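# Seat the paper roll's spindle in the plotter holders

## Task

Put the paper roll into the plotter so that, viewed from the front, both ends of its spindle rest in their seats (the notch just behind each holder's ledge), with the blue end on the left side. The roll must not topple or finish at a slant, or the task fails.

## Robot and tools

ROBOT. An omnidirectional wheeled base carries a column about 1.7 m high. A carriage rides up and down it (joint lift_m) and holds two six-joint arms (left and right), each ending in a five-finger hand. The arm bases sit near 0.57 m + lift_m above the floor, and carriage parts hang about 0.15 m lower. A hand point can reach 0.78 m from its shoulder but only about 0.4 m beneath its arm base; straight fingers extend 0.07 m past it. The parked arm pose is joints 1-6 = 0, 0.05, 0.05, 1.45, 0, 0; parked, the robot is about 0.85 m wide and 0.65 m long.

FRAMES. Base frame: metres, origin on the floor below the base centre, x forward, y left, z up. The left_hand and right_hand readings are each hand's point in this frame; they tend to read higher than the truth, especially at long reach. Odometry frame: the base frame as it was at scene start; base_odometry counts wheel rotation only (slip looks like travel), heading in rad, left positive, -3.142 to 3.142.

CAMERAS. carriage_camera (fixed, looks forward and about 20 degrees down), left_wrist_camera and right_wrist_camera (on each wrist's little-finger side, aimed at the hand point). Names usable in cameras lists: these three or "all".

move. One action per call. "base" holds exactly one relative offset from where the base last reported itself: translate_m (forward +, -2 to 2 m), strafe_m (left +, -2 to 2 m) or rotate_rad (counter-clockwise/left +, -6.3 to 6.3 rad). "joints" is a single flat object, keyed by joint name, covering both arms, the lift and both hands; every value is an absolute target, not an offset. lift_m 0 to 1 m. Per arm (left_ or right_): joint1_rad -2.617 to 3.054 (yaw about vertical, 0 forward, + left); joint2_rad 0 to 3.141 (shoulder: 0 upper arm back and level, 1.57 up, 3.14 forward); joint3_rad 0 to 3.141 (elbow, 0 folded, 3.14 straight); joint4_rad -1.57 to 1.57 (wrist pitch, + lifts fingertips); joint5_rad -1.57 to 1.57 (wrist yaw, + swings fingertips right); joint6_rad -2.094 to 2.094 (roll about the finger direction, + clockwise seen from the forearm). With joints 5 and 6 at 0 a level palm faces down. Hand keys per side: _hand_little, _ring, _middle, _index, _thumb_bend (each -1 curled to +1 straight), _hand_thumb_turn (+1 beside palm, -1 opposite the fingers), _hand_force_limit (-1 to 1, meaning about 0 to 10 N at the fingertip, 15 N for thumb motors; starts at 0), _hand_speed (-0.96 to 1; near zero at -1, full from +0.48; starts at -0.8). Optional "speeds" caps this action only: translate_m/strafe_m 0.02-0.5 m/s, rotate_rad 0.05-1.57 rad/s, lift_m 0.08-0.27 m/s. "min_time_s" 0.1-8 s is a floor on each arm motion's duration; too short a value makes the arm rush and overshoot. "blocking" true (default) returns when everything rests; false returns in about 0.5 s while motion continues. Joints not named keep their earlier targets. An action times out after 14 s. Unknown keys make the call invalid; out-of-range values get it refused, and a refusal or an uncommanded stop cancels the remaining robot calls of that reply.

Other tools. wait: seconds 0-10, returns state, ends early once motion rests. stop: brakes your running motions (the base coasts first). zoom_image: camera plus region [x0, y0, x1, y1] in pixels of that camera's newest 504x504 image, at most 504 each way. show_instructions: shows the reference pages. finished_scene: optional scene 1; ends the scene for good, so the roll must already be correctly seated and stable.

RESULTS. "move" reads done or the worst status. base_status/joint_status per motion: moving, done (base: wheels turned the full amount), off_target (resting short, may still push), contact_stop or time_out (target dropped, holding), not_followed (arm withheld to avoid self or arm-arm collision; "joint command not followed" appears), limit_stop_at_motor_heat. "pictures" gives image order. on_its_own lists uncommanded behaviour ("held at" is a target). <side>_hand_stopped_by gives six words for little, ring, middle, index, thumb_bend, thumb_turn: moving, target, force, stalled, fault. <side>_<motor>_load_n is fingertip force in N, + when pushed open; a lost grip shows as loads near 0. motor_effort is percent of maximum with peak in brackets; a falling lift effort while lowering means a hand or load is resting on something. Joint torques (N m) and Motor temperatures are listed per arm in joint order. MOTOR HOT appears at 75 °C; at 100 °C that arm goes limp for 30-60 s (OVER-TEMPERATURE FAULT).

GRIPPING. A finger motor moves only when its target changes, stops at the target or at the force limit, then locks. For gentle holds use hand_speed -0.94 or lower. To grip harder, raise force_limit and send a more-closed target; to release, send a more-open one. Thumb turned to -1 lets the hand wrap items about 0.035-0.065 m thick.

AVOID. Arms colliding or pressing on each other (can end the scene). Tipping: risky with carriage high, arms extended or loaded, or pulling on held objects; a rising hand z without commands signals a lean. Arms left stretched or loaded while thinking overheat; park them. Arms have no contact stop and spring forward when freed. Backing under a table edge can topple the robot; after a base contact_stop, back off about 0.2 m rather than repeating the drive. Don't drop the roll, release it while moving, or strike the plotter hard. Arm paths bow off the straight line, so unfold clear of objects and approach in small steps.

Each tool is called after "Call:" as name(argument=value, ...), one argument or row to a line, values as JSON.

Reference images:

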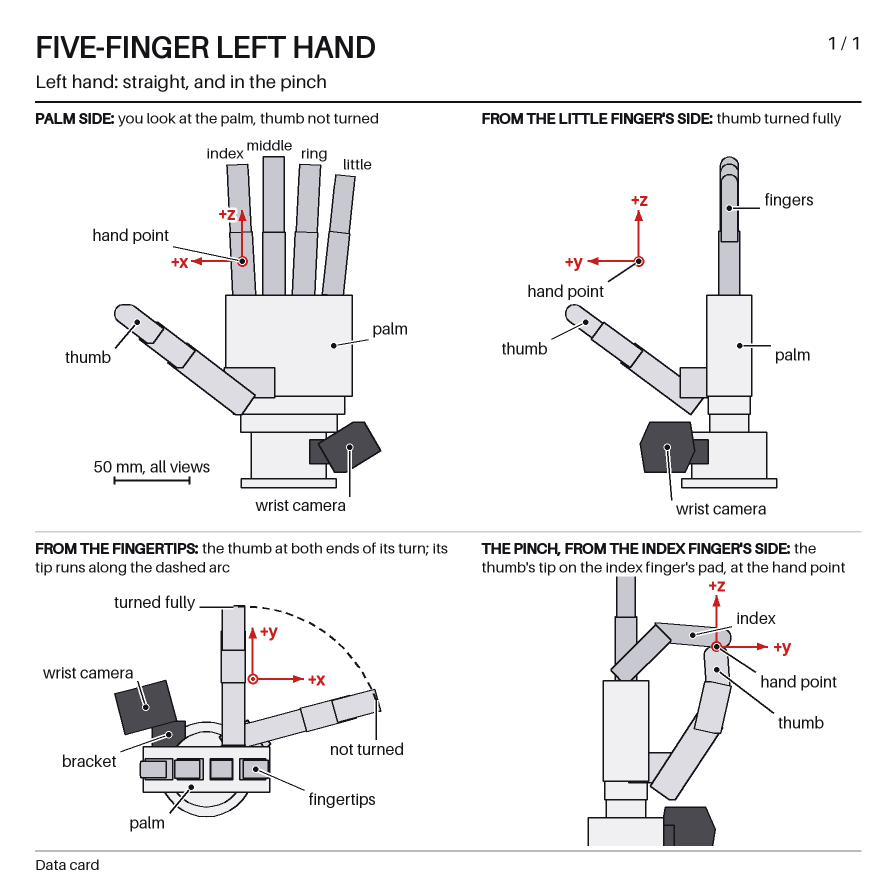

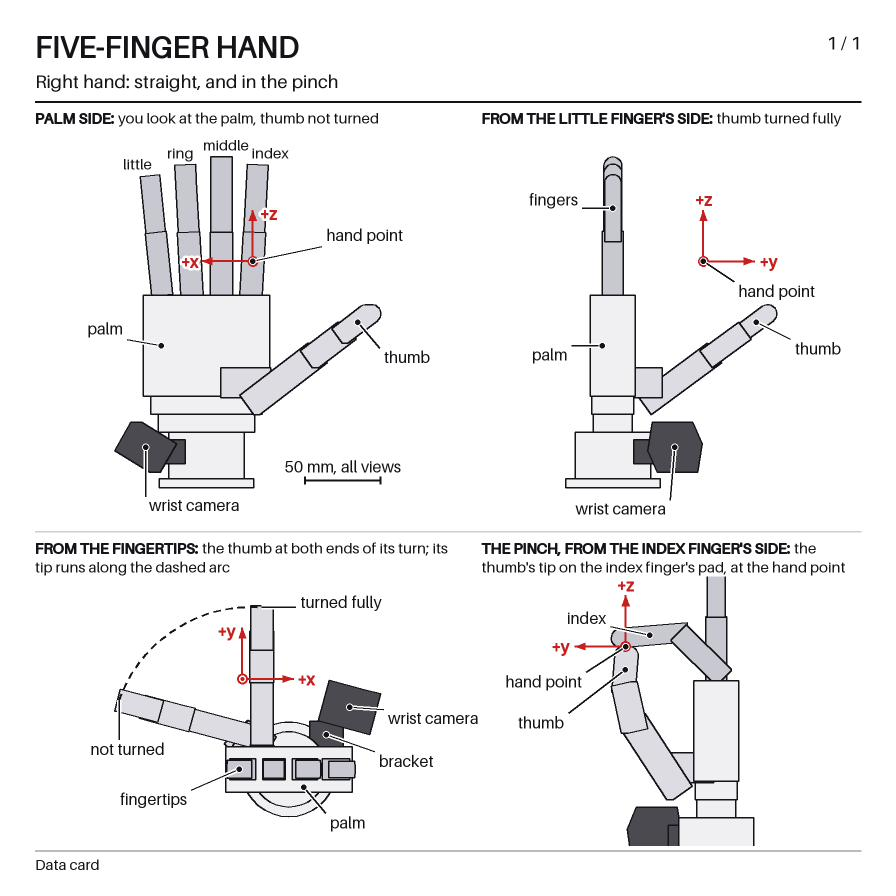

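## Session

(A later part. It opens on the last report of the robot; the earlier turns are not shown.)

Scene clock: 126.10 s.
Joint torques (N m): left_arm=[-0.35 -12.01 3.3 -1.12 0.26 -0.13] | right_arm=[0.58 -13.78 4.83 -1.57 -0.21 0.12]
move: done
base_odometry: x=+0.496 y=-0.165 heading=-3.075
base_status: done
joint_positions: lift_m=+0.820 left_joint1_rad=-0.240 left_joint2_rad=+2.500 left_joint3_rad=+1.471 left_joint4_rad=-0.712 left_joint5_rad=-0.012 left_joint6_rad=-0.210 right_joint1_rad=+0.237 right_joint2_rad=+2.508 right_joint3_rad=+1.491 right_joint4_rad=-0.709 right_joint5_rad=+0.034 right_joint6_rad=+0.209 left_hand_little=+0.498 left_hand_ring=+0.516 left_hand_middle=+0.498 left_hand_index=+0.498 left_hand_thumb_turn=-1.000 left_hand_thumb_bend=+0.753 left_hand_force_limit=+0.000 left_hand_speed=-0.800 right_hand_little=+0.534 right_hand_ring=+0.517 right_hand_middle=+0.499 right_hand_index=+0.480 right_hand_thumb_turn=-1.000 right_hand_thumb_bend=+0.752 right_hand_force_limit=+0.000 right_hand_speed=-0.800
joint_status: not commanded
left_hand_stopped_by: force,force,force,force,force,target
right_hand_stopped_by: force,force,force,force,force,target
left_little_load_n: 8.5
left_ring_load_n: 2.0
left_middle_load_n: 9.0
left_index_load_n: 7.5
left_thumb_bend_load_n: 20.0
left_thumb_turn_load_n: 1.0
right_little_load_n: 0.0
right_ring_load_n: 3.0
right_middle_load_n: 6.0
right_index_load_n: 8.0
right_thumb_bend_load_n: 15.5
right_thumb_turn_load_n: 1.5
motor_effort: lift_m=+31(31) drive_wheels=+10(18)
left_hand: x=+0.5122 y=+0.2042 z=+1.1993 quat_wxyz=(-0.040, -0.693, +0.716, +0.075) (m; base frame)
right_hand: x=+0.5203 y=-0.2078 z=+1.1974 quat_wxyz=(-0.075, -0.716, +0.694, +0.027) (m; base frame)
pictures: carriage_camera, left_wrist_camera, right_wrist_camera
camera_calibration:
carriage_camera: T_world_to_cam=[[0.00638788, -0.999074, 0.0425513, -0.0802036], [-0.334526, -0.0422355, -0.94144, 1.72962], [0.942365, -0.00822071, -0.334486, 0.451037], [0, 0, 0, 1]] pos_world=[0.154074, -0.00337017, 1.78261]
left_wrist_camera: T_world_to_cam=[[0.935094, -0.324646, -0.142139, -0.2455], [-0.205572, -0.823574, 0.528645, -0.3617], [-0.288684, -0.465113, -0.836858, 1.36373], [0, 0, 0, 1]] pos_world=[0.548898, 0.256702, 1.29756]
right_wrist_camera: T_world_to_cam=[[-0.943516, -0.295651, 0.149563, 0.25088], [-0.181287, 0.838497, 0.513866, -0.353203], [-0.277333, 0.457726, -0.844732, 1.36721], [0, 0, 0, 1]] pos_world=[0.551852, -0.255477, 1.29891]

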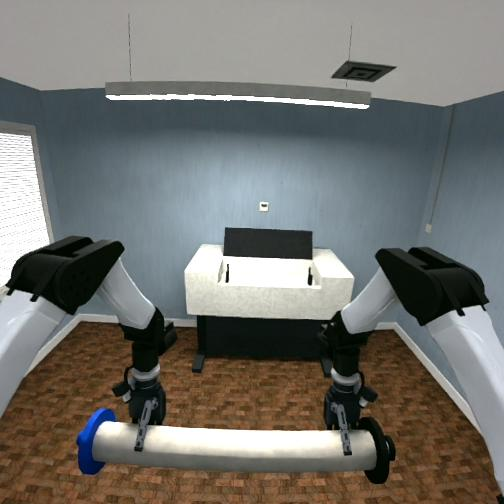

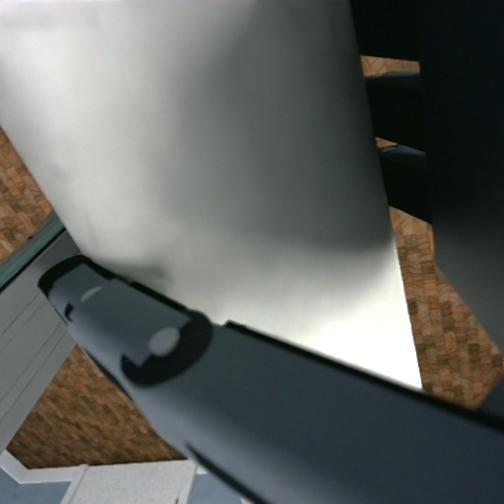

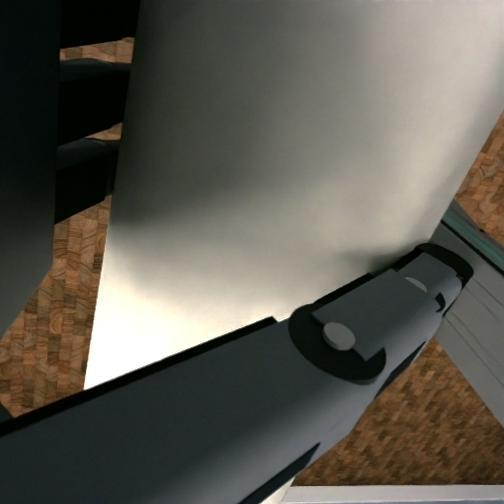

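Call:
move(
  base={"strafe_m": -0.171},
  speeds={"strafe_m": 0.2},
)

Call:
move(
  base={"translate_m": 1.1},
  speeds={"translate_m": 0.3},
  cameras=["carriage_camera"],
)

Call:
zoom_image(
  camera="carriage_camera",
  region=[40, 280, 240, 480],
)

Call:
zoom_image(
  camera="carriage_camera",
  region=[240, 280, 440, 480],
)

Scene clock: 128.50 s.
Joint torques (N m): left_arm=[-0.13 -12.04 3.29 -1.1 0.21 -0.11] | right_arm=[0.69 -13.71 4.77 -1.54 -0.21 0.11]
move: done
base_odometry: x=+0.485 y=+0.006 heading=-3.076
base_status: done
joint_positions: lift_m=+0.820 left_joint1_rad=-0.241 left_joint2_rad=+2.500 left_joint3_rad=+1.471 left_joint4_rad=-0.714 left_joint5_rad=-0.011 left_joint6_rad=-0.210 right_joint1_rad=+0.237 right_joint2_rad=+2.508 right_joint3_rad=+1.491 right_joint4_rad=-0.711 right_joint5_rad=+0.034 right_joint6_rad=+0.209 left_hand_little=+0.498 left_hand_ring=+0.516 left_hand_middle=+0.498 left_hand_index=+0.498 left_hand_thumb_turn=-1.000 left_hand_thumb_bend=+0.753 left_hand_force_limit=+0.000 left_hand_speed=-0.800 right_hand_little=+0.534 right_hand_ring=+0.517 right_hand_middle=+0.499 right_hand_index=+0.480 right_hand_thumb_turn=-1.000 right_hand_thumb_bend=+0.752 right_hand_force_limit=+0.000 right_hand_speed=-0.800
joint_status: not commanded
left_hand_stopped_by: force,force,force,force,force,target
right_hand_stopped_by: force,force,force,force,force,target
left_little_load_n: 8.5
left_ring_load_n: 2.0
left_middle_load_n: 9.0
left_index_load_n: 7.5
left_thumb_bend_load_n: 20.5
left_thumb_turn_load_n: 1.5
right_little_load_n: 0.0
right_ring_load_n: 3.5
right_middle_load_n: 6.0
right_index_load_n: 8.0
right_thumb_bend_load_n: 15.5
right_thumb_turn_load_n: 1.5
motor_effort: lift_m=+31(31) drive_wheels=-8(21)
left_hand: x=+0.5115 y=+0.2039 z=+1.1996 quat_wxyz=(-0.041, -0.693, +0.716, +0.076) (m; base frame)
right_hand: x=+0.5197 y=-0.2079 z=+1.1977 quat_wxyz=(-0.076, -0.715, +0.694, +0.028) (m; base frame)
pictures: none

Scene clock: 133.77 s.
Joint torques (N m): left_arm=[-0.35 -12.04 3.11 -1.16 0.24 -0.14] | right_arm=[0.51 -13.79 4.74 -1.58 -0.2 0.14]
move: done
base_odometry: x=-0.613 y=-0.065 heading=-3.077
base_status: done
joint_positions: lift_m=+0.820 left_joint1_rad=-0.241 left_joint2_rad=+2.500 left_joint3_rad=+1.471 left_joint4_rad=-0.713 left_joint5_rad=-0.011 left_joint6_rad=-0.210 right_joint1_rad=+0.237 right_joint2_rad=+2.508 right_joint3_rad=+1.491 right_joint4_rad=-0.709 right_joint5_rad=+0.033 right_joint6_rad=+0.209 left_hand_little=+0.498 left_hand_ring=+0.516 left_hand_middle=+0.498 left_hand_index=+0.498 left_hand_thumb_turn=-1.000 left_hand_thumb_bend=+0.753 left_hand_force_limit=+0.000 left_hand_speed=-0.800 right_hand_little=+0.534 right_hand_ring=+0.517 right_hand_middle=+0.499 right_hand_index=+0.480 right_hand_thumb_turn=-1.000 right_hand_thumb_bend=+0.752 right_hand_force_limit=+0.000 right_hand_speed=-0.800
joint_status: not commanded
left_hand_stopped_by: force,force,force,force,force,target
right_hand_stopped_by: force,force,force,force,force,target
left_little_load_n: 8.0
left_ring_load_n: 1.5
left_middle_load_n: 9.0
left_index_load_n: 8.0
left_thumb_bend_load_n: 19.5
left_thumb_turn_load_n: 2.0
right_little_load_n: 0.5
right_ring_load_n: 3.0
right_middle_load_n: 6.0
right_index_load_n: 8.0
right_thumb_bend_load_n: 15.5
right_thumb_turn_load_n: 1.5
motor_effort: lift_m=+31(31) drive_wheels=-6(17)
left_hand: x=+0.5118 y=+0.2038 z=+1.1994 quat_wxyz=(-0.041, -0.693, +0.716, +0.075) (m; base frame)
right_hand: x=+0.5204 y=-0.2077 z=+1.1974 quat_wxyz=(-0.075, -0.716, +0.694, +0.027) (m; base frame)
pictures: carriage_camera
camera_calibration:
carriage_camera: T_world_to_cam=[[0.00638788, -0.999074, 0.0425513, -0.0802036], [-0.334526, -0.0422355, -0.94144, 1.72962], [0.942365, -0.00822071, -0.334486, 0.451037], [0, 0, 0, 1]] pos_world=[0.154074, -0.00337017, 1.78261]

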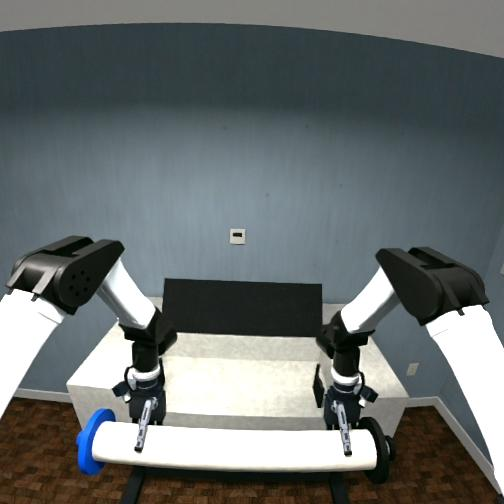

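Scaled by 2.520 from the camera's 504x504 image, which has a finer 720x720 frame.

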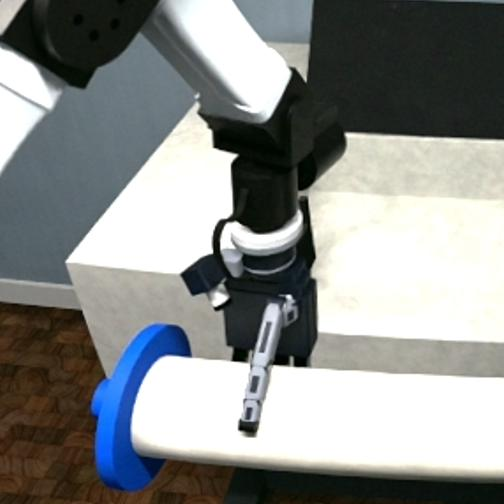

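Scaled by 2.520 from the camera's 504x504 image, which has a finer 720x720 frame.

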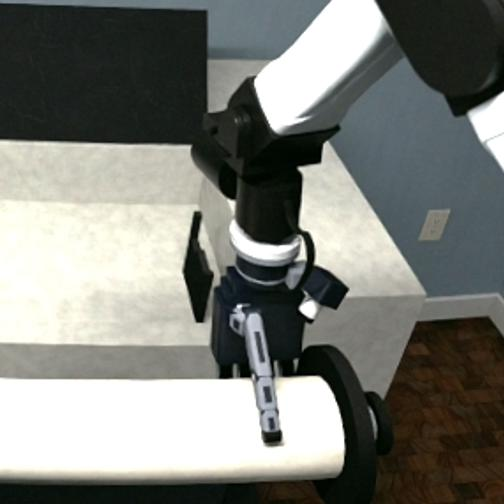

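Call:
move(
  base={"strafe_m": 0.008},
  speeds={"strafe_m": 0.1},
)

Call:
move(
  base={"translate_m": 0.38},
  speeds={"translate_m": 0.2},
  cameras=["all"],
)

Call:
zoom_image(
  camera="carriage_camera",
  region=[50, 384, 170, 504],
)

Call:
zoom_image(
  camera="carriage_camera",
  region=[310, 384, 430, 504],
)

Scene clock: 138.07 s.
Joint torques (N m): left_arm=[-0.61 -11.96 3.64 -1.06 0.21 -0.11] | right_arm=[0.4 -13.72 4.77 -1.54 -0.2 0.1]
Motor temperatures (°C): left_arm=[27 47 33 30 28 26] | right_arm=[25 47 31 31 29 28]
move: done
base_odometry: x=-0.612 y=-0.073 heading=-3.077
base_status: done
joint_positions: lift_m=+0.820 left_joint1_rad=-0.237 left_joint2_rad=+2.500 left_joint3_rad=+1.471 left_joint4_rad=-0.713 left_joint5_rad=-0.012 left_joint6_rad=-0.208 right_joint1_rad=+0.241 right_joint2_rad=+2.508 right_joint3_rad=+1.491 right_joint4_rad=-0.709 right_joint5_rad=+0.033 right_joint6_rad=+0.211 left_hand_little=+0.498 left_hand_ring=+0.516 left_hand_middle=+0.498 left_hand_index=+0.498 left_hand_thumb_turn=-1.000 left_hand_thumb_bend=+0.753 left_hand_force_limit=+0.000 left_hand_speed=-0.800 right_hand_little=+0.534 right_hand_ring=+0.517 right_hand_middle=+0.499 right_hand_index=+0.480 right_hand_thumb_turn=-1.000 right_hand_thumb_bend=+0.752 right_hand_force_limit=+0.000 right_hand_speed=-0.800
joint_status: not commanded
left_hand_stopped_by: force,force,force,force,force,target
right_hand_stopped_by: force,force,force,force,force,target
left_little_load_n: 7.5
left_ring_load_n: 1.0
left_middle_load_n: 9.0
left_index_load_n: 8.5
left_thumb_bend_load_n: 20.0
left_thumb_turn_load_n: 2.5
right_little_load_n: 0.5
right_ring_load_n: 3.5
right_middle_load_n: 6.0
right_index_load_n: 8.0
right_thumb_bend_load_n: 15.5
right_thumb_turn_load_n: 0.5
motor_effort: lift_m=+31(31) drive_wheels=+7(11)
left_hand: x=+0.5121 y=+0.2053 z=+1.1995 quat_wxyz=(-0.041, -0.694, +0.715, +0.076) (m; base frame)
right_hand: x=+0.5199 y=-0.2064 z=+1.1975 quat_wxyz=(-0.075, -0.716, +0.694, +0.027) (m; base frame)
pictures: none

Scene clock: 141.07 s.
Joint torques (N m): left_arm=[-0.65 -11.82 3.38 -1.13 0.2 -0.15] | right_arm=[0.53 -13.82 4.75 -1.56 -0.21 0.11]
move: done
base_odometry: x=-0.992 y=-0.098 heading=-3.076
base_status: done
joint_positions: lift_m=+0.820 left_joint1_rad=-0.237 left_joint2_rad=+2.500 left_joint3_rad=+1.471 left_joint4_rad=-0.712 left_joint5_rad=-0.012 left_joint6_rad=-0.208 right_joint1_rad=+0.241 right_joint2_rad=+2.508 right_joint3_rad=+1.491 right_joint4_rad=-0.708 right_joint5_rad=+0.033 right_joint6_rad=+0.211 left_hand_little=+0.498 left_hand_ring=+0.516 left_hand_middle=+0.498 left_hand_index=+0.498 left_hand_thumb_turn=-1.000 left_hand_thumb_bend=+0.753 left_hand_force_limit=+0.000 left_hand_speed=-0.800 right_hand_little=+0.534 right_hand_ring=+0.517 right_hand_middle=+0.499 right_hand_index=+0.480 right_hand_thumb_turn=-1.000 right_hand_thumb_bend=+0.752 right_hand_force_limit=+0.000 right_hand_speed=-0.800
joint_status: not commanded
left_hand_stopped_by: force,force,force,force,force,target
right_hand_stopped_by: force,force,force,force,force,target
left_little_load_n: 8.0
left_ring_load_n: 1.5
left_middle_load_n: 9.0
left_index_load_n: 8.0
left_thumb_bend_load_n: 20.0
left_thumb_turn_load_n: 2.0
right_little_load_n: 0.5
right_ring_load_n: 3.5
right_middle_load_n: 6.0
right_index_load_n: 8.0
right_thumb_bend_load_n: 15.5
right_thumb_turn_load_n: 1.5
motor_effort: lift_m=+31(31) drive_wheels=-8(16)
left_hand: x=+0.5123 y=+0.2053 z=+1.1994 quat_wxyz=(-0.041, -0.694, +0.715, +0.075) (m; base frame)
right_hand: x=+0.5201 y=-0.2063 z=+1.1974 quat_wxyz=(-0.074, -0.716, +0.694, +0.027) (m; base frame)
pictures: carriage_camera, left_wrist_camera, right_wrist_camera
camera_calibration:
carriage_camera: T_world_to_cam=[[0.00638788, -0.999074, 0.0425513, -0.0802036], [-0.334526, -0.0422355, -0.94144, 1.72962], [0.942365, -0.00822071, -0.334486, 0.451037], [0, 0, 0, 1]] pos_world=[0.154074, -0.00337017, 1.78261]
left_wrist_camera: T_world_to_cam=[[0.935235, -0.323933, -0.142837, -0.244684], [-0.204477, -0.823614, 0.529009, -0.361814], [-0.289006, -0.465541, -0.836509, 1.36413], [0, 0, 0, 1]] pos_world=[0.549097, 0.257803, 1.29756]
right_wrist_camera: T_world_to_cam=[[-0.943205, -0.297037, 0.148775, 0.251631], [-0.182789, 0.837967, 0.514198, -0.354234], [-0.277404, 0.4578, -0.844669, 1.36645], [0, 0, 0, 1]] pos_world=[0.551648, -0.25398, 1.29891]

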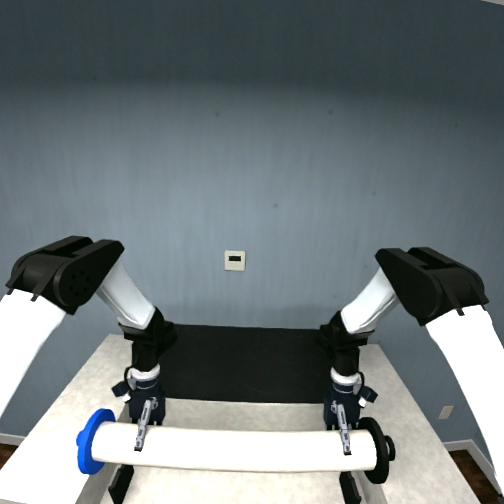

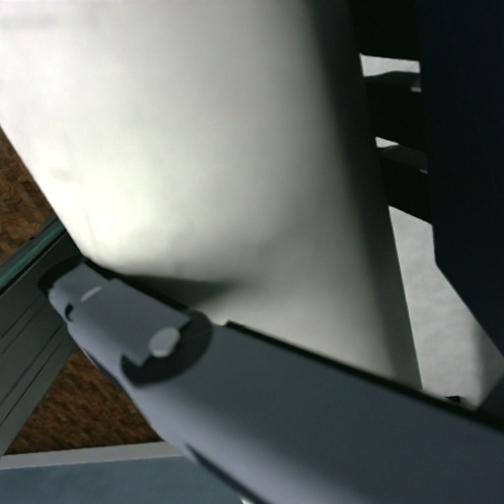

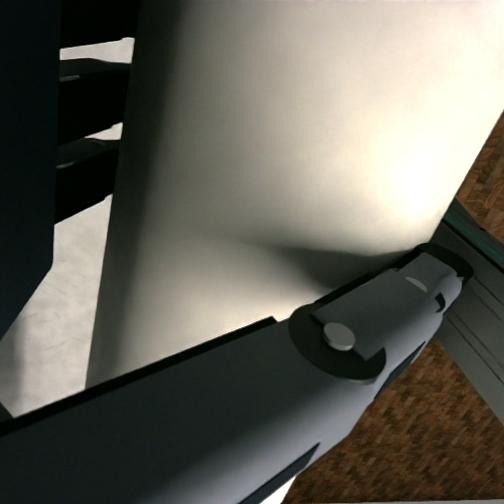

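Scaled by 4.200 from the camera's 504x504 image, which has a finer 720x720 frame.

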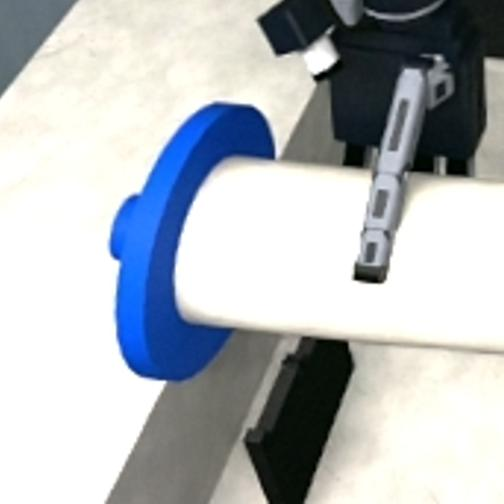

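Scaled by 4.200 from the camera's 504x504 image, which has a finer 720x720 frame.

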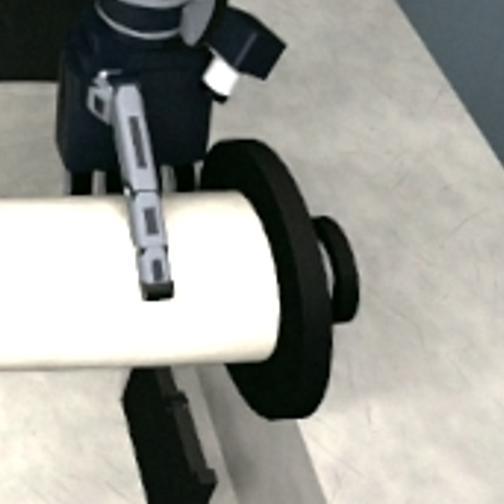

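Call:
move(
  base={"translate_m": 0.066},
  joints={"lift_m": 0.68},
  speeds={"translate_m": 0.1, "lift_m": 0.1},
  cameras=["all"],
)

Call:
zoom_image(
  camera="carriage_camera",
  region=[50, 384, 170, 504],
)

Call:
zoom_image(
  camera="carriage_camera",
  region=[310, 384, 430, 504],
)

Scene clock: 148.00 s.
Joint torques (N m): left_arm=[-0.55 -12.15 3.43 -1.16 0.18 -0.17] | right_arm=[0.32 -14.02 4.7 -1.57 -0.19 0.09]
move: done
base_odometry: x=-1.057 y=-0.103 heading=-3.075
base_status: done
joint_positions: lift_m=+0.680 left_joint1_rad=-0.237 left_joint2_rad=+2.502 left_joint3_rad=+1.468 left_joint4_rad=-0.711 left_joint5_rad=-0.012 left_joint6_rad=-0.208 right_joint1_rad=+0.241 right_joint2_rad=+2.511 right_joint3_rad=+1.490 right_joint4_rad=-0.707 right_joint5_rad=+0.032 right_joint6_rad=+0.211 left_hand_little=+0.498 left_hand_ring=+0.516 left_hand_middle=+0.498 left_hand_index=+0.498 left_hand_thumb_turn=-1.000 left_hand_thumb_bend=+0.753 left_hand_force_limit=+0.000 left_hand_speed=-0.800 right_hand_little=+0.534 right_hand_ring=+0.517 right_hand_middle=+0.499 right_hand_index=+0.480 right_hand_thumb_turn=-1.000 right_hand_thumb_bend=+0.752 right_hand_force_limit=+0.000 right_hand_speed=-0.800
joint_status: all done
left_hand_stopped_by: force,force,force,force,force,target
right_hand_stopped_by: force,force,force,force,force,target
left_little_load_n: 8.0
left_ring_load_n: 1.5
left_middle_load_n: 8.5
left_index_load_n: 8.0
left_thumb_bend_load_n: 19.5
left_thumb_turn_load_n: 1.5
right_little_load_n: 0.5
right_ring_load_n: 3.0
right_middle_load_n: 6.5
right_index_load_n: 8.5
right_thumb_bend_load_n: 15.5
right_thumb_turn_load_n: 1.5
motor_effort: lift_m=+33(33) drive_wheels=-6(18)
left_hand: x=+0.5111 y=+0.2055 z=+1.0583 quat_wxyz=(-0.042, -0.693, +0.715, +0.077) (m; base frame)
right_hand: x=+0.5193 y=-0.2062 z=+1.0564 quat_wxyz=(-0.075, -0.716, +0.693, +0.028) (m; base frame)
pictures: carriage_camera, left_wrist_camera, right_wrist_camera
camera_calibration:
carriage_camera: T_world_to_cam=[[0.00638788, -0.999074, 0.0425513, -0.0742379], [-0.334526, -0.0422355, -0.94144, 1.59763], [0.942365, -0.00822071, -0.334486, 0.404142], [0, 0, 0, 1]] pos_world=[0.154074, -0.00337017, 1.64241]
left_wrist_camera: T_world_to_cam=[[0.93483, -0.323794, -0.145775, -0.260349], [-0.202785, -0.823795, 0.529377, -0.288495], [-0.291497, -0.465316, -0.835769, 1.24638], [0, 0, 0, 1]] pos_world=[0.548197, 0.258003, 1.15646]
right_wrist_camera: T_world_to_cam=[[-0.942769, -0.297332, 0.150929, 0.269389], [-0.181808, 0.837798, 0.514821, -0.283109], [-0.279521, 0.457917, -0.843908, 1.24732], [0, 0, 0, 1]] pos_world=[0.55115, -0.253881, 1.15771]

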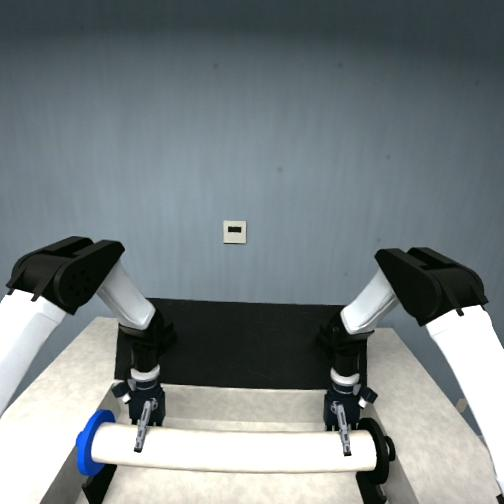

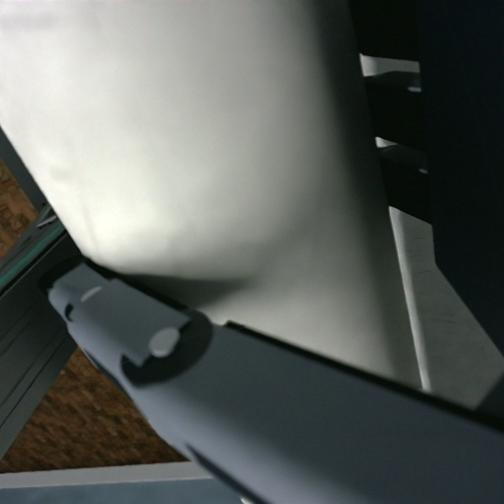

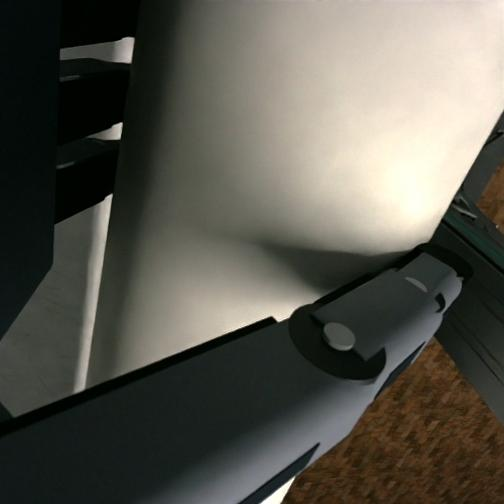

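Scaled by 4.200 from the camera's 504x504 image, which has a finer 720x720 frame.

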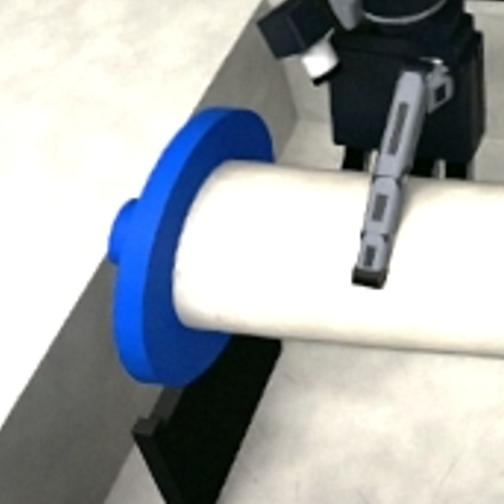

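Scaled by 4.200 from the camera's 504x504 image, which has a finer 720x720 frame.

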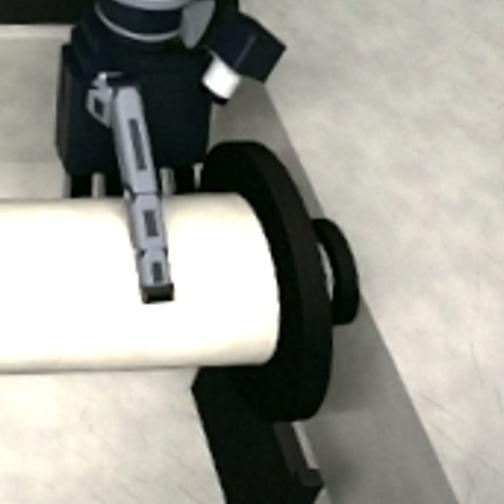

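Call:
move(
  cameras=["all"],
)

Call:
zoom_image(
  camera="carriage_camera",
  region=[40, 384, 180, 504],
)

Call:
zoom_image(
  camera="carriage_camera",
  region=[310, 384, 450, 504],
)

Scene clock: 149.40 s.
Joint torques (N m): left_arm=[-0.58 -12.23 3.55 -1.12 0.25 -0.13] | right_arm=[0.27 -13.9 4.92 -1.6 -0.17 0.09]
Motor temperatures (°C): left_arm=[27 49 33 30 28 26] | right_arm=[25 50 31 31 29 28]
base_odometry: x=-1.057 y=-0.103 heading=-3.075
base_status: done
joint_positions: lift_m=+0.680 left_joint1_rad=-0.237 left_joint2_rad=+2.502 left_joint3_rad=+1.468 left_joint4_rad=-0.712 left_joint5_rad=-0.012 left_joint6_rad=-0.208 right_joint1_rad=+0.241 right_joint2_rad=+2.511 right_joint3_rad=+1.490 right_joint4_rad=-0.708 right_joint5_rad=+0.032 right_joint6_rad=+0.211 left_hand_little=+0.498 left_hand_ring=+0.516 left_hand_middle=+0.498 left_hand_index=+0.498 left_hand_thumb_turn=-1.000 left_hand_thumb_bend=+0.753 left_hand_force_limit=+0.000 left_hand_speed=-0.800 right_hand_little=+0.534 right_hand_ring=+0.517 right_hand_middle=+0.499 right_hand_index=+0.480 right_hand_thumb_turn=-1.000 right_hand_thumb_bend=+0.752 right_hand_force_limit=+0.000 right_hand_speed=-0.800
joint_status: all done
left_hand_stopped_by: force,force,force,force,force,target
right_hand_stopped_by: force,force,force,force,force,target
left_little_load_n: 8.0
left_ring_load_n: 2.0
left_middle_load_n: 8.5
left_index_load_n: 8.0
left_thumb_bend_load_n: 20.0
left_thumb_turn_load_n: 2.0
right_little_load_n: 0.0
right_ring_load_n: 3.5
right_middle_load_n: 6.0
right_index_load_n: 8.5
right_thumb_bend_load_n: 15.5
right_thumb_turn_load_n: 1.5
motor_effort: lift_m=+33(33) drive_wheels=+7(18)
left_hand: x=+0.5110 y=+0.2055 z=+1.0583 quat_wxyz=(-0.042, -0.693, +0.715, +0.077) (m; base frame)
right_hand: x=+0.5191 y=-0.2063 z=+1.0564 quat_wxyz=(-0.076, -0.716, +0.693, +0.028) (m; base frame)
pictures: carriage_camera, left_wrist_camera, right_wrist_camera
camera_calibration:
carriage_camera: T_world_to_cam=[[0.00638788, -0.999074, 0.0425513, -0.0742379], [-0.334526, -0.0422355, -0.94144, 1.59763], [0.942365, -0.00822071, -0.334486, 0.404142], [0, 0, 0, 1]] pos_world=[0.154074, -0.00337017, 1.64241]
left_wrist_camera: T_world_to_cam=[[0.934756, -0.323804, -0.146231, -0.259685], [-0.202582, -0.823867, 0.529343, -0.28857], [-0.291878, -0.465183, -0.835711, 1.24646], [0, 0, 0, 1]] pos_world=[0.548097, 0.258003, 1.15646]
right_wrist_camera: T_world_to_cam=[[-0.942639, -0.29732, 0.151766, 0.268243], [-0.181412, 0.837918, 0.514765, -0.283303], [-0.280217, 0.457706, -0.843791, 1.24757], [0, 0, 0, 1]] pos_world=[0.551051, -0.253881, 1.15781]

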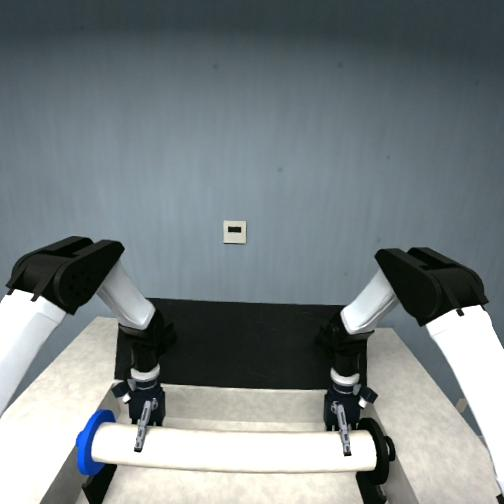

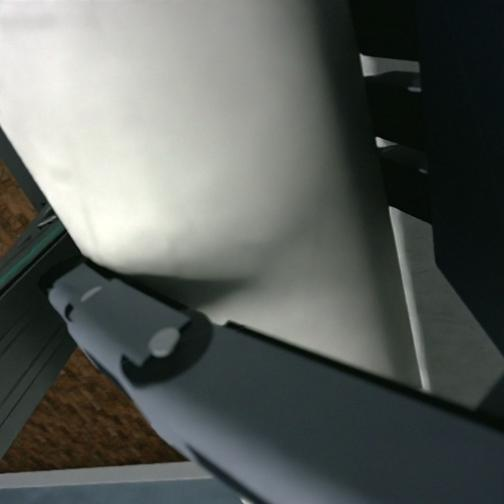

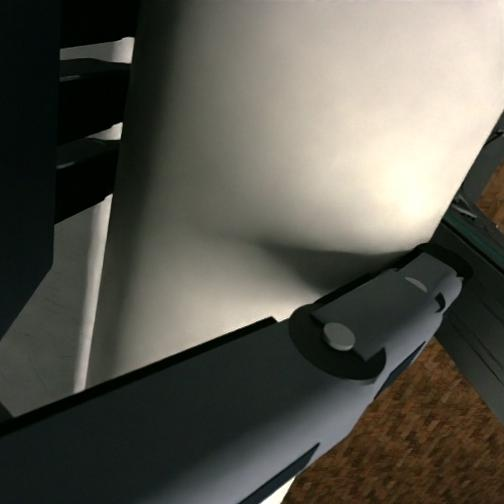

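Scaled by 3.600 from the camera's 504x504 image, which has a finer 720x720 frame.

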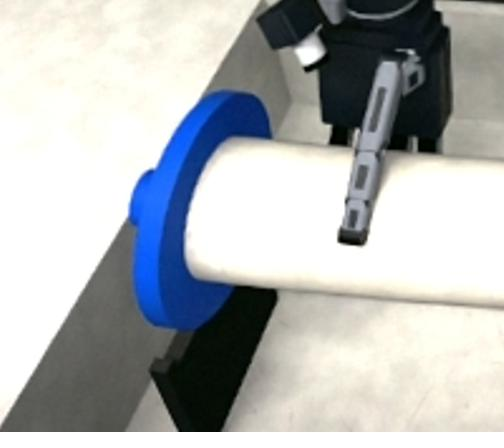

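Scaled by 3.600 from the camera's 504x504 image, which has a finer 720x720 frame.

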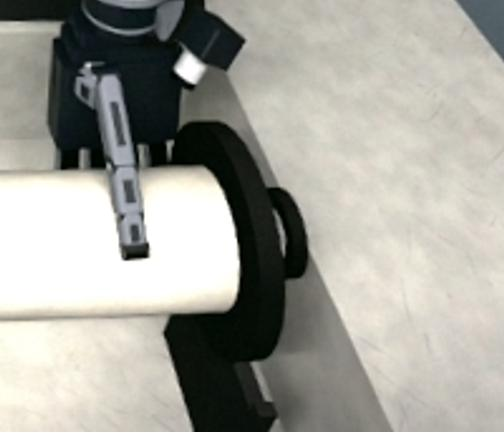

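Call:
move(
  joints={"lift_m": 0.655},
  speeds={"lift_m": 0.08},
  cameras=["all"],
)

Call:
zoom_image(
  camera="carriage_camera",
  region=[50, 404, 150, 504],
)

Call:
zoom_image(
  camera="carriage_camera",
  region=[330, 404, 430, 504],
)

Scene clock: 151.23 s.
Joint torques (N m): left_arm=[-0.57 -12.64 3.45 -1.17 0.23 -0.14] | right_arm=[0.34 -14.11 4.83 -1.57 -0.21 0.13]
move: done
base_odometry: x=-1.057 y=-0.103 heading=-3.075
base_status: not commanded
joint_positions: lift_m=+0.655 left_joint1_rad=-0.237 left_joint2_rad=+2.504 left_joint3_rad=+1.468 left_joint4_rad=-0.712 left_joint5_rad=-0.012 left_joint6_rad=-0.208 right_joint1_rad=+0.241 right_joint2_rad=+2.512 right_joint3_rad=+1.490 right_joint4_rad=-0.709 right_joint5_rad=+0.032 right_joint6_rad=+0.211 left_hand_little=+0.498 left_hand_ring=+0.516 left_hand_middle=+0.498 left_hand_index=+0.498 left_hand_thumb_turn=-1.000 left_hand_thumb_bend=+0.753 left_hand_force_limit=+0.000 left_hand_speed=-0.800 right_hand_little=+0.534 right_hand_ring=+0.517 right_hand_middle=+0.499 right_hand_index=+0.480 right_hand_thumb_turn=-1.000 right_hand_thumb_bend=+0.752 right_hand_force_limit=+0.000 right_hand_speed=-0.800
joint_status: all done
left_hand_stopped_by: force,force,force,force,force,target
right_hand_stopped_by: force,force,force,force,force,target
left_little_load_n: 8.0
left_ring_load_n: 1.5
left_middle_load_n: 8.5
left_index_load_n: 7.5
left_thumb_bend_load_n: 20.0
left_thumb_turn_load_n: 2.0
right_little_load_n: 0.0
right_ring_load_n: 3.5
right_middle_load_n: 6.0
right_index_load_n: 8.5
right_thumb_bend_load_n: 15.5
right_thumb_turn_load_n: 1.5
motor_effort: lift_m=+32(33) drive_wheels=-7(9)
left_hand: x=+0.5103 y=+0.2057 z=+1.0329 quat_wxyz=(-0.042, -0.693, +0.715, +0.078) (m; base frame)
right_hand: x=+0.5185 y=-0.2064 z=+1.0311 quat_wxyz=(-0.076, -0.716, +0.693, +0.029) (m; base frame)
pictures: carriage_camera, left_wrist_camera, right_wrist_camera
camera_calibration:
carriage_camera: T_world_to_cam=[[0.00638788, -0.999074, 0.0425513, -0.0731741], [-0.334526, -0.0422355, -0.94144, 1.57409], [0.942365, -0.00822071, -0.334486, 0.39578], [0, 0, 0, 1]] pos_world=[0.154074, -0.00337017, 1.61741]
left_wrist_camera: T_world_to_cam=[[0.934392, -0.323677, -0.148811, -0.259924], [-0.201196, -0.82419, 0.529368, -0.275773], [-0.293993, -0.464697, -0.835239, 1.22558], [0, 0, 0, 1]] pos_world=[0.547698, 0.258103, 1.13096]
right_wrist_camera: T_world_to_cam=[[-0.942299, -0.297273, 0.153952, 0.269041], [-0.180213, 0.837987, 0.515073, -0.27121], [-0.282128, 0.457609, -0.843207, 1.22644], [0, 0, 0, 1]] pos_world=[0.550654, -0.253981, 1.13242]

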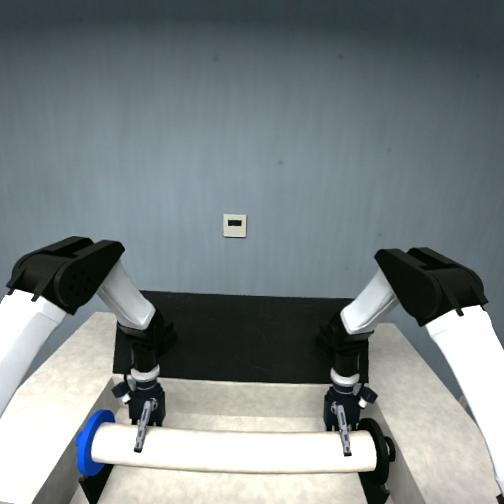

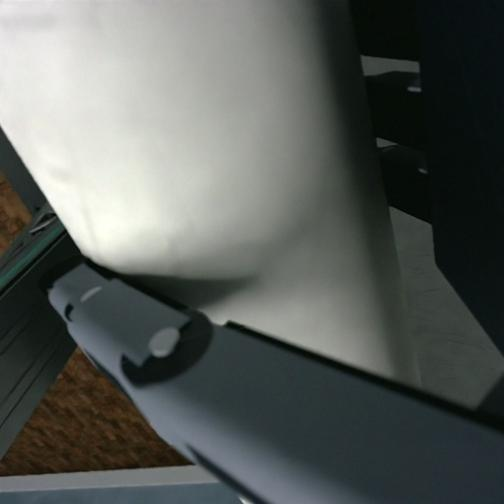

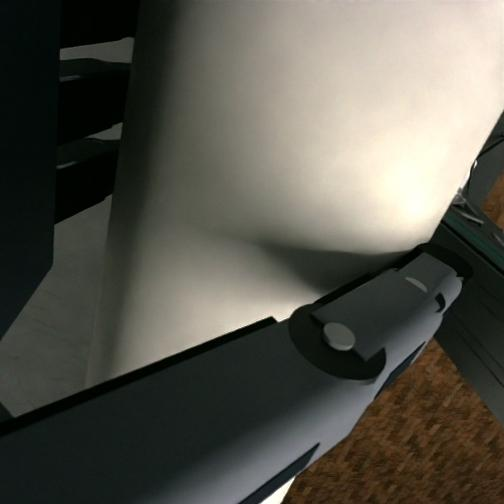

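Scaled by 5.040 from the camera's 504x504 image, which has a finer 720x720 frame.

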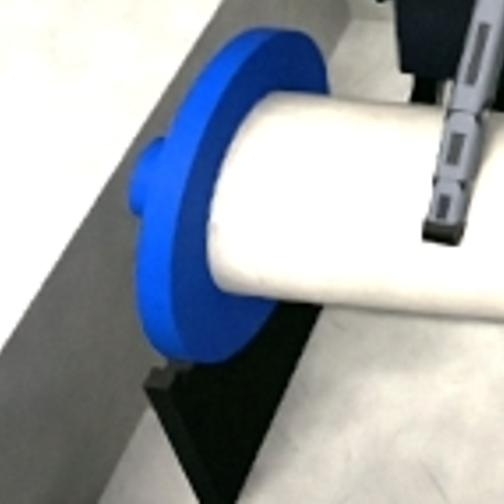

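Scaled by 5.040 from the camera's 504x504 image, which has a finer 720x720 frame.

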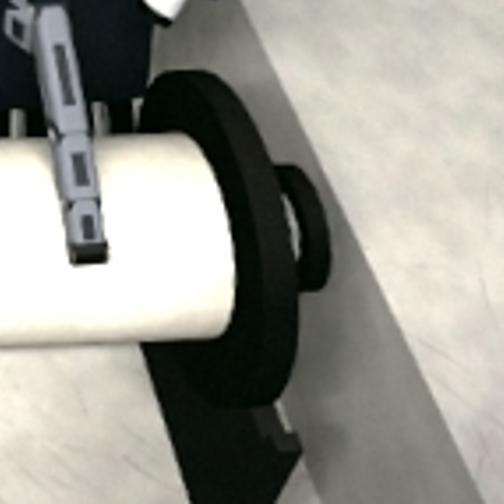

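Call:
zoom_image(
  camera="carriage_camera",
  region=[68, 454, 118, 504],
)

Call:
zoom_image(
  camera="carriage_camera",
  region=[350, 454, 400, 504],
)

Scaled by 10.080 from the camera's 504x504 image, which has a finer 720x720 frame.

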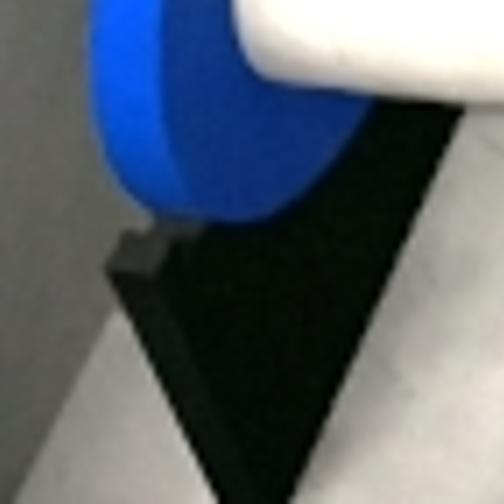

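Scaled by 10.080 from the camera's 504x504 image, which has a finer 720x720 frame.

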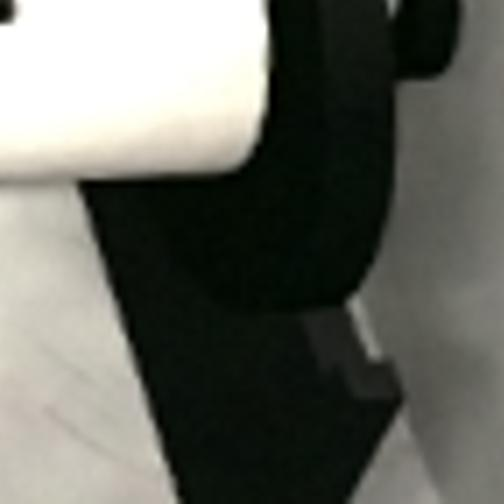

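Call:
zoom_image(
  camera="carriage_camera",
  region=[360, 415, 410, 465],
)

Call:
zoom_image(
  camera="carriage_camera",
  region=[60, 410, 110, 460],
)

Scaled by 10.080 from the camera's 504x504 image, which has a finer 720x720 frame.

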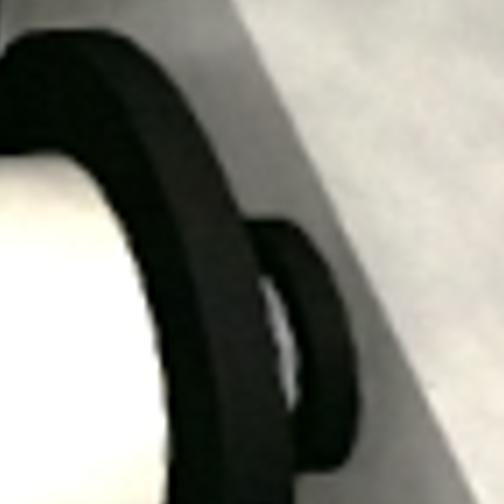

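Scaled by 10.080 from the camera's 504x504 image, which has a finer 720x720 frame.

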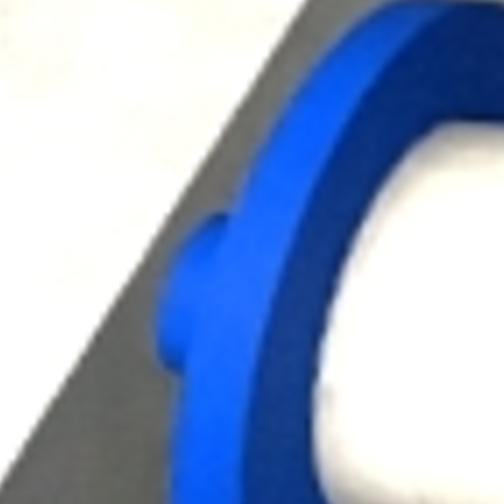

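Call:
move(
  joints={"lift_m": 0.665},
  speeds={"lift_m": 0.08},
  cameras=[],
)

Call:
move(
  base={"rotate_rad": -0.01},
  speeds={"rotate_rad": 0.05},
  cameras=["carriage_camera"],
)

Call:
zoom_image(
  camera="carriage_camera",
  region=[60, 404, 160, 504],
)

Call:
zoom_image(
  camera="carriage_camera",
  region=[320, 404, 420, 504],
)

Scene clock: 167.00 s.
Joint torques (N m): left_arm=[-0.62 -12.45 3.4 -1.07 0.27 -0.17] | right_arm=[0.31 -14.19 4.86 -1.58 -0.2 0.11]
Motor temperatures (°C): left_arm=[27 52 33 31 28 26] | right_arm=[25 58 31 31 29 28]
move: done
base_odometry: x=-1.057 y=-0.103 heading=-3.076
base_status: not commanded
joint_positions: lift_m=+0.665 left_joint1_rad=-0.237 left_joint2_rad=+2.504 left_joint3_rad=+1.468 left_joint4_rad=-0.713 left_joint5_rad=-0.012 left_joint6_rad=-0.208 right_joint1_rad=+0.241 right_joint2_rad=+2.513 right_joint3_rad=+1.490 right_joint4_rad=-0.709 right_joint5_rad=+0.031 right_joint6_rad=+0.211 left_hand_little=+0.498 left_hand_ring=+0.516 left_hand_middle=+0.498 left_hand_index=+0.498 left_hand_thumb_turn=-1.000 left_hand_thumb_bend=+0.753 left_hand_force_limit=+0.000 left_hand_speed=-0.800 right_hand_little=+0.534 right_hand_ring=+0.517 right_hand_middle=+0.499 right_hand_index=+0.480 right_hand_thumb_turn=-1.000 right_hand_thumb_bend=+0.752 right_hand_force_limit=+0.000 right_hand_speed=-0.800
joint_status: all done
left_hand_stopped_by: force,force,force,force,force,target
right_hand_stopped_by: force,force,force,force,force,target
left_little_load_n: 8.0
left_ring_load_n: 1.5
left_middle_load_n: 9.0
left_index_load_n: 8.5
left_thumb_bend_load_n: 19.5
left_thumb_turn_load_n: 2.0
right_little_load_n: 0.5
right_ring_load_n: 3.5
right_middle_load_n: 6.0
right_index_load_n: 8.0
right_thumb_bend_load_n: 15.5
right_thumb_turn_load_n: 1.5
motor_effort: lift_m=+31(38) drive_wheels=+7(8)
left_hand: x=+0.5100 y=+0.2058 z=+1.0430 quat_wxyz=(-0.043, -0.693, +0.715, +0.078) (m; base frame)
right_hand: x=+0.5181 y=-0.2064 z=+1.0411 quat_wxyz=(-0.077, -0.716, +0.693, +0.030) (m; base frame)
pictures: none
No camera images: "cameras" was empty.

Scene clock: 167.57 s.
Joint torques (N m): left_arm=[-0.64 -12.31 3.43 -1.11 0.23 -0.13] | right_arm=[0.5 -14.15 4.89 -1.56 -0.2 0.1]
Motor temperatures (°C): left_arm=[27 52 33 31 28 26] | right_arm=[25 59 31 31 29 28]
move: done
base_odometry: x=-1.057 y=-0.103 heading=-3.085
base_status: done
joint_positions: lift_m=+0.665 left_joint1_rad=-0.239 left_joint2_rad=+2.504 left_joint3_rad=+1.468 left_joint4_rad=-0.712 left_joint5_rad=-0.012 left_joint6_rad=-0.210 right_joint1_rad=+0.240 right_joint2_rad=+2.513 right_joint3_rad=+1.490 right_joint4_rad=-0.709 right_joint5_rad=+0.034 right_joint6_rad=+0.210 left_hand_little=+0.498 left_hand_ring=+0.516 left_hand_middle=+0.498 left_hand_index=+0.498 left_hand_thumb_turn=-1.000 left_hand_thumb_bend=+0.753 left_hand_force_limit=+0.000 left_hand_speed=-0.800 right_hand_little=+0.534 right_hand_ring=+0.517 right_hand_middle=+0.499 right_hand_index=+0.480 right_hand_thumb_turn=-1.000 right_hand_thumb_bend=+0.752 right_hand_force_limit=+0.000 right_hand_speed=-0.800
joint_status: not commanded
left_hand_stopped_by: force,force,force,force,force,target
right_hand_stopped_by: force,force,force,force,force,target
left_little_load_n: 8.5
left_ring_load_n: 1.5
left_middle_load_n: 9.0
left_index_load_n: 8.0
left_thumb_bend_load_n: 20.0
left_thumb_turn_load_n: 1.5
right_little_load_n: 0.5
right_ring_load_n: 3.5
right_middle_load_n: 5.5
right_index_load_n: 8.0
right_thumb_bend_load_n: 15.5
right_thumb_turn_load_n: 1.5
motor_effort: lift_m=+31(31) drive_wheels=-9(12)
left_hand: x=+0.5102 y=+0.2050 z=+1.0429 quat_wxyz=(-0.042, -0.693, +0.715, +0.078) (m; base frame)
right_hand: x=+0.5184 y=-0.2073 z=+1.0410 quat_wxyz=(-0.077, -0.716, +0.693, +0.029) (m; base frame)
pictures: carriage_camera
camera_calibration:
carriage_camera: T_world_to_cam=[[0.00638788, -0.999074, 0.0425513, -0.0736082], [-0.334526, -0.0422355, -0.94144, 1.5837], [0.942365, -0.00822071, -0.334486, 0.399192], [0, 0, 0, 1]] pos_world=[0.154074, -0.00337017, 1.62761]

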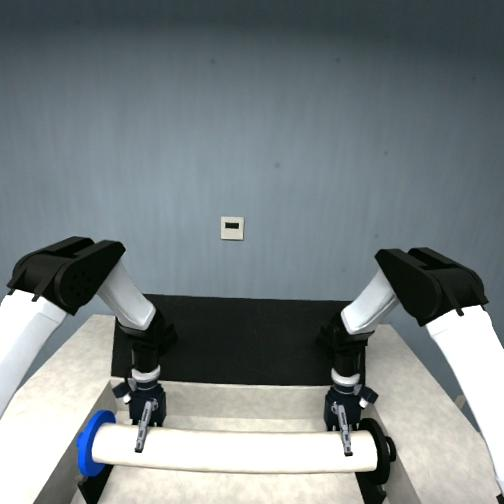

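Scaled by 5.040 from the camera's 504x504 image, which has a finer 720x720 frame.

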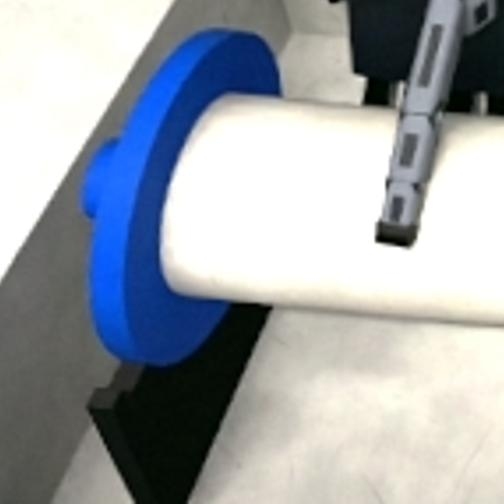

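Scaled by 5.040 from the camera's 504x504 image, which has a finer 720x720 frame.

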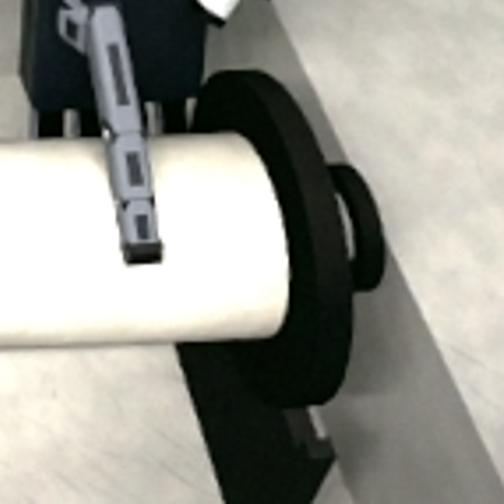

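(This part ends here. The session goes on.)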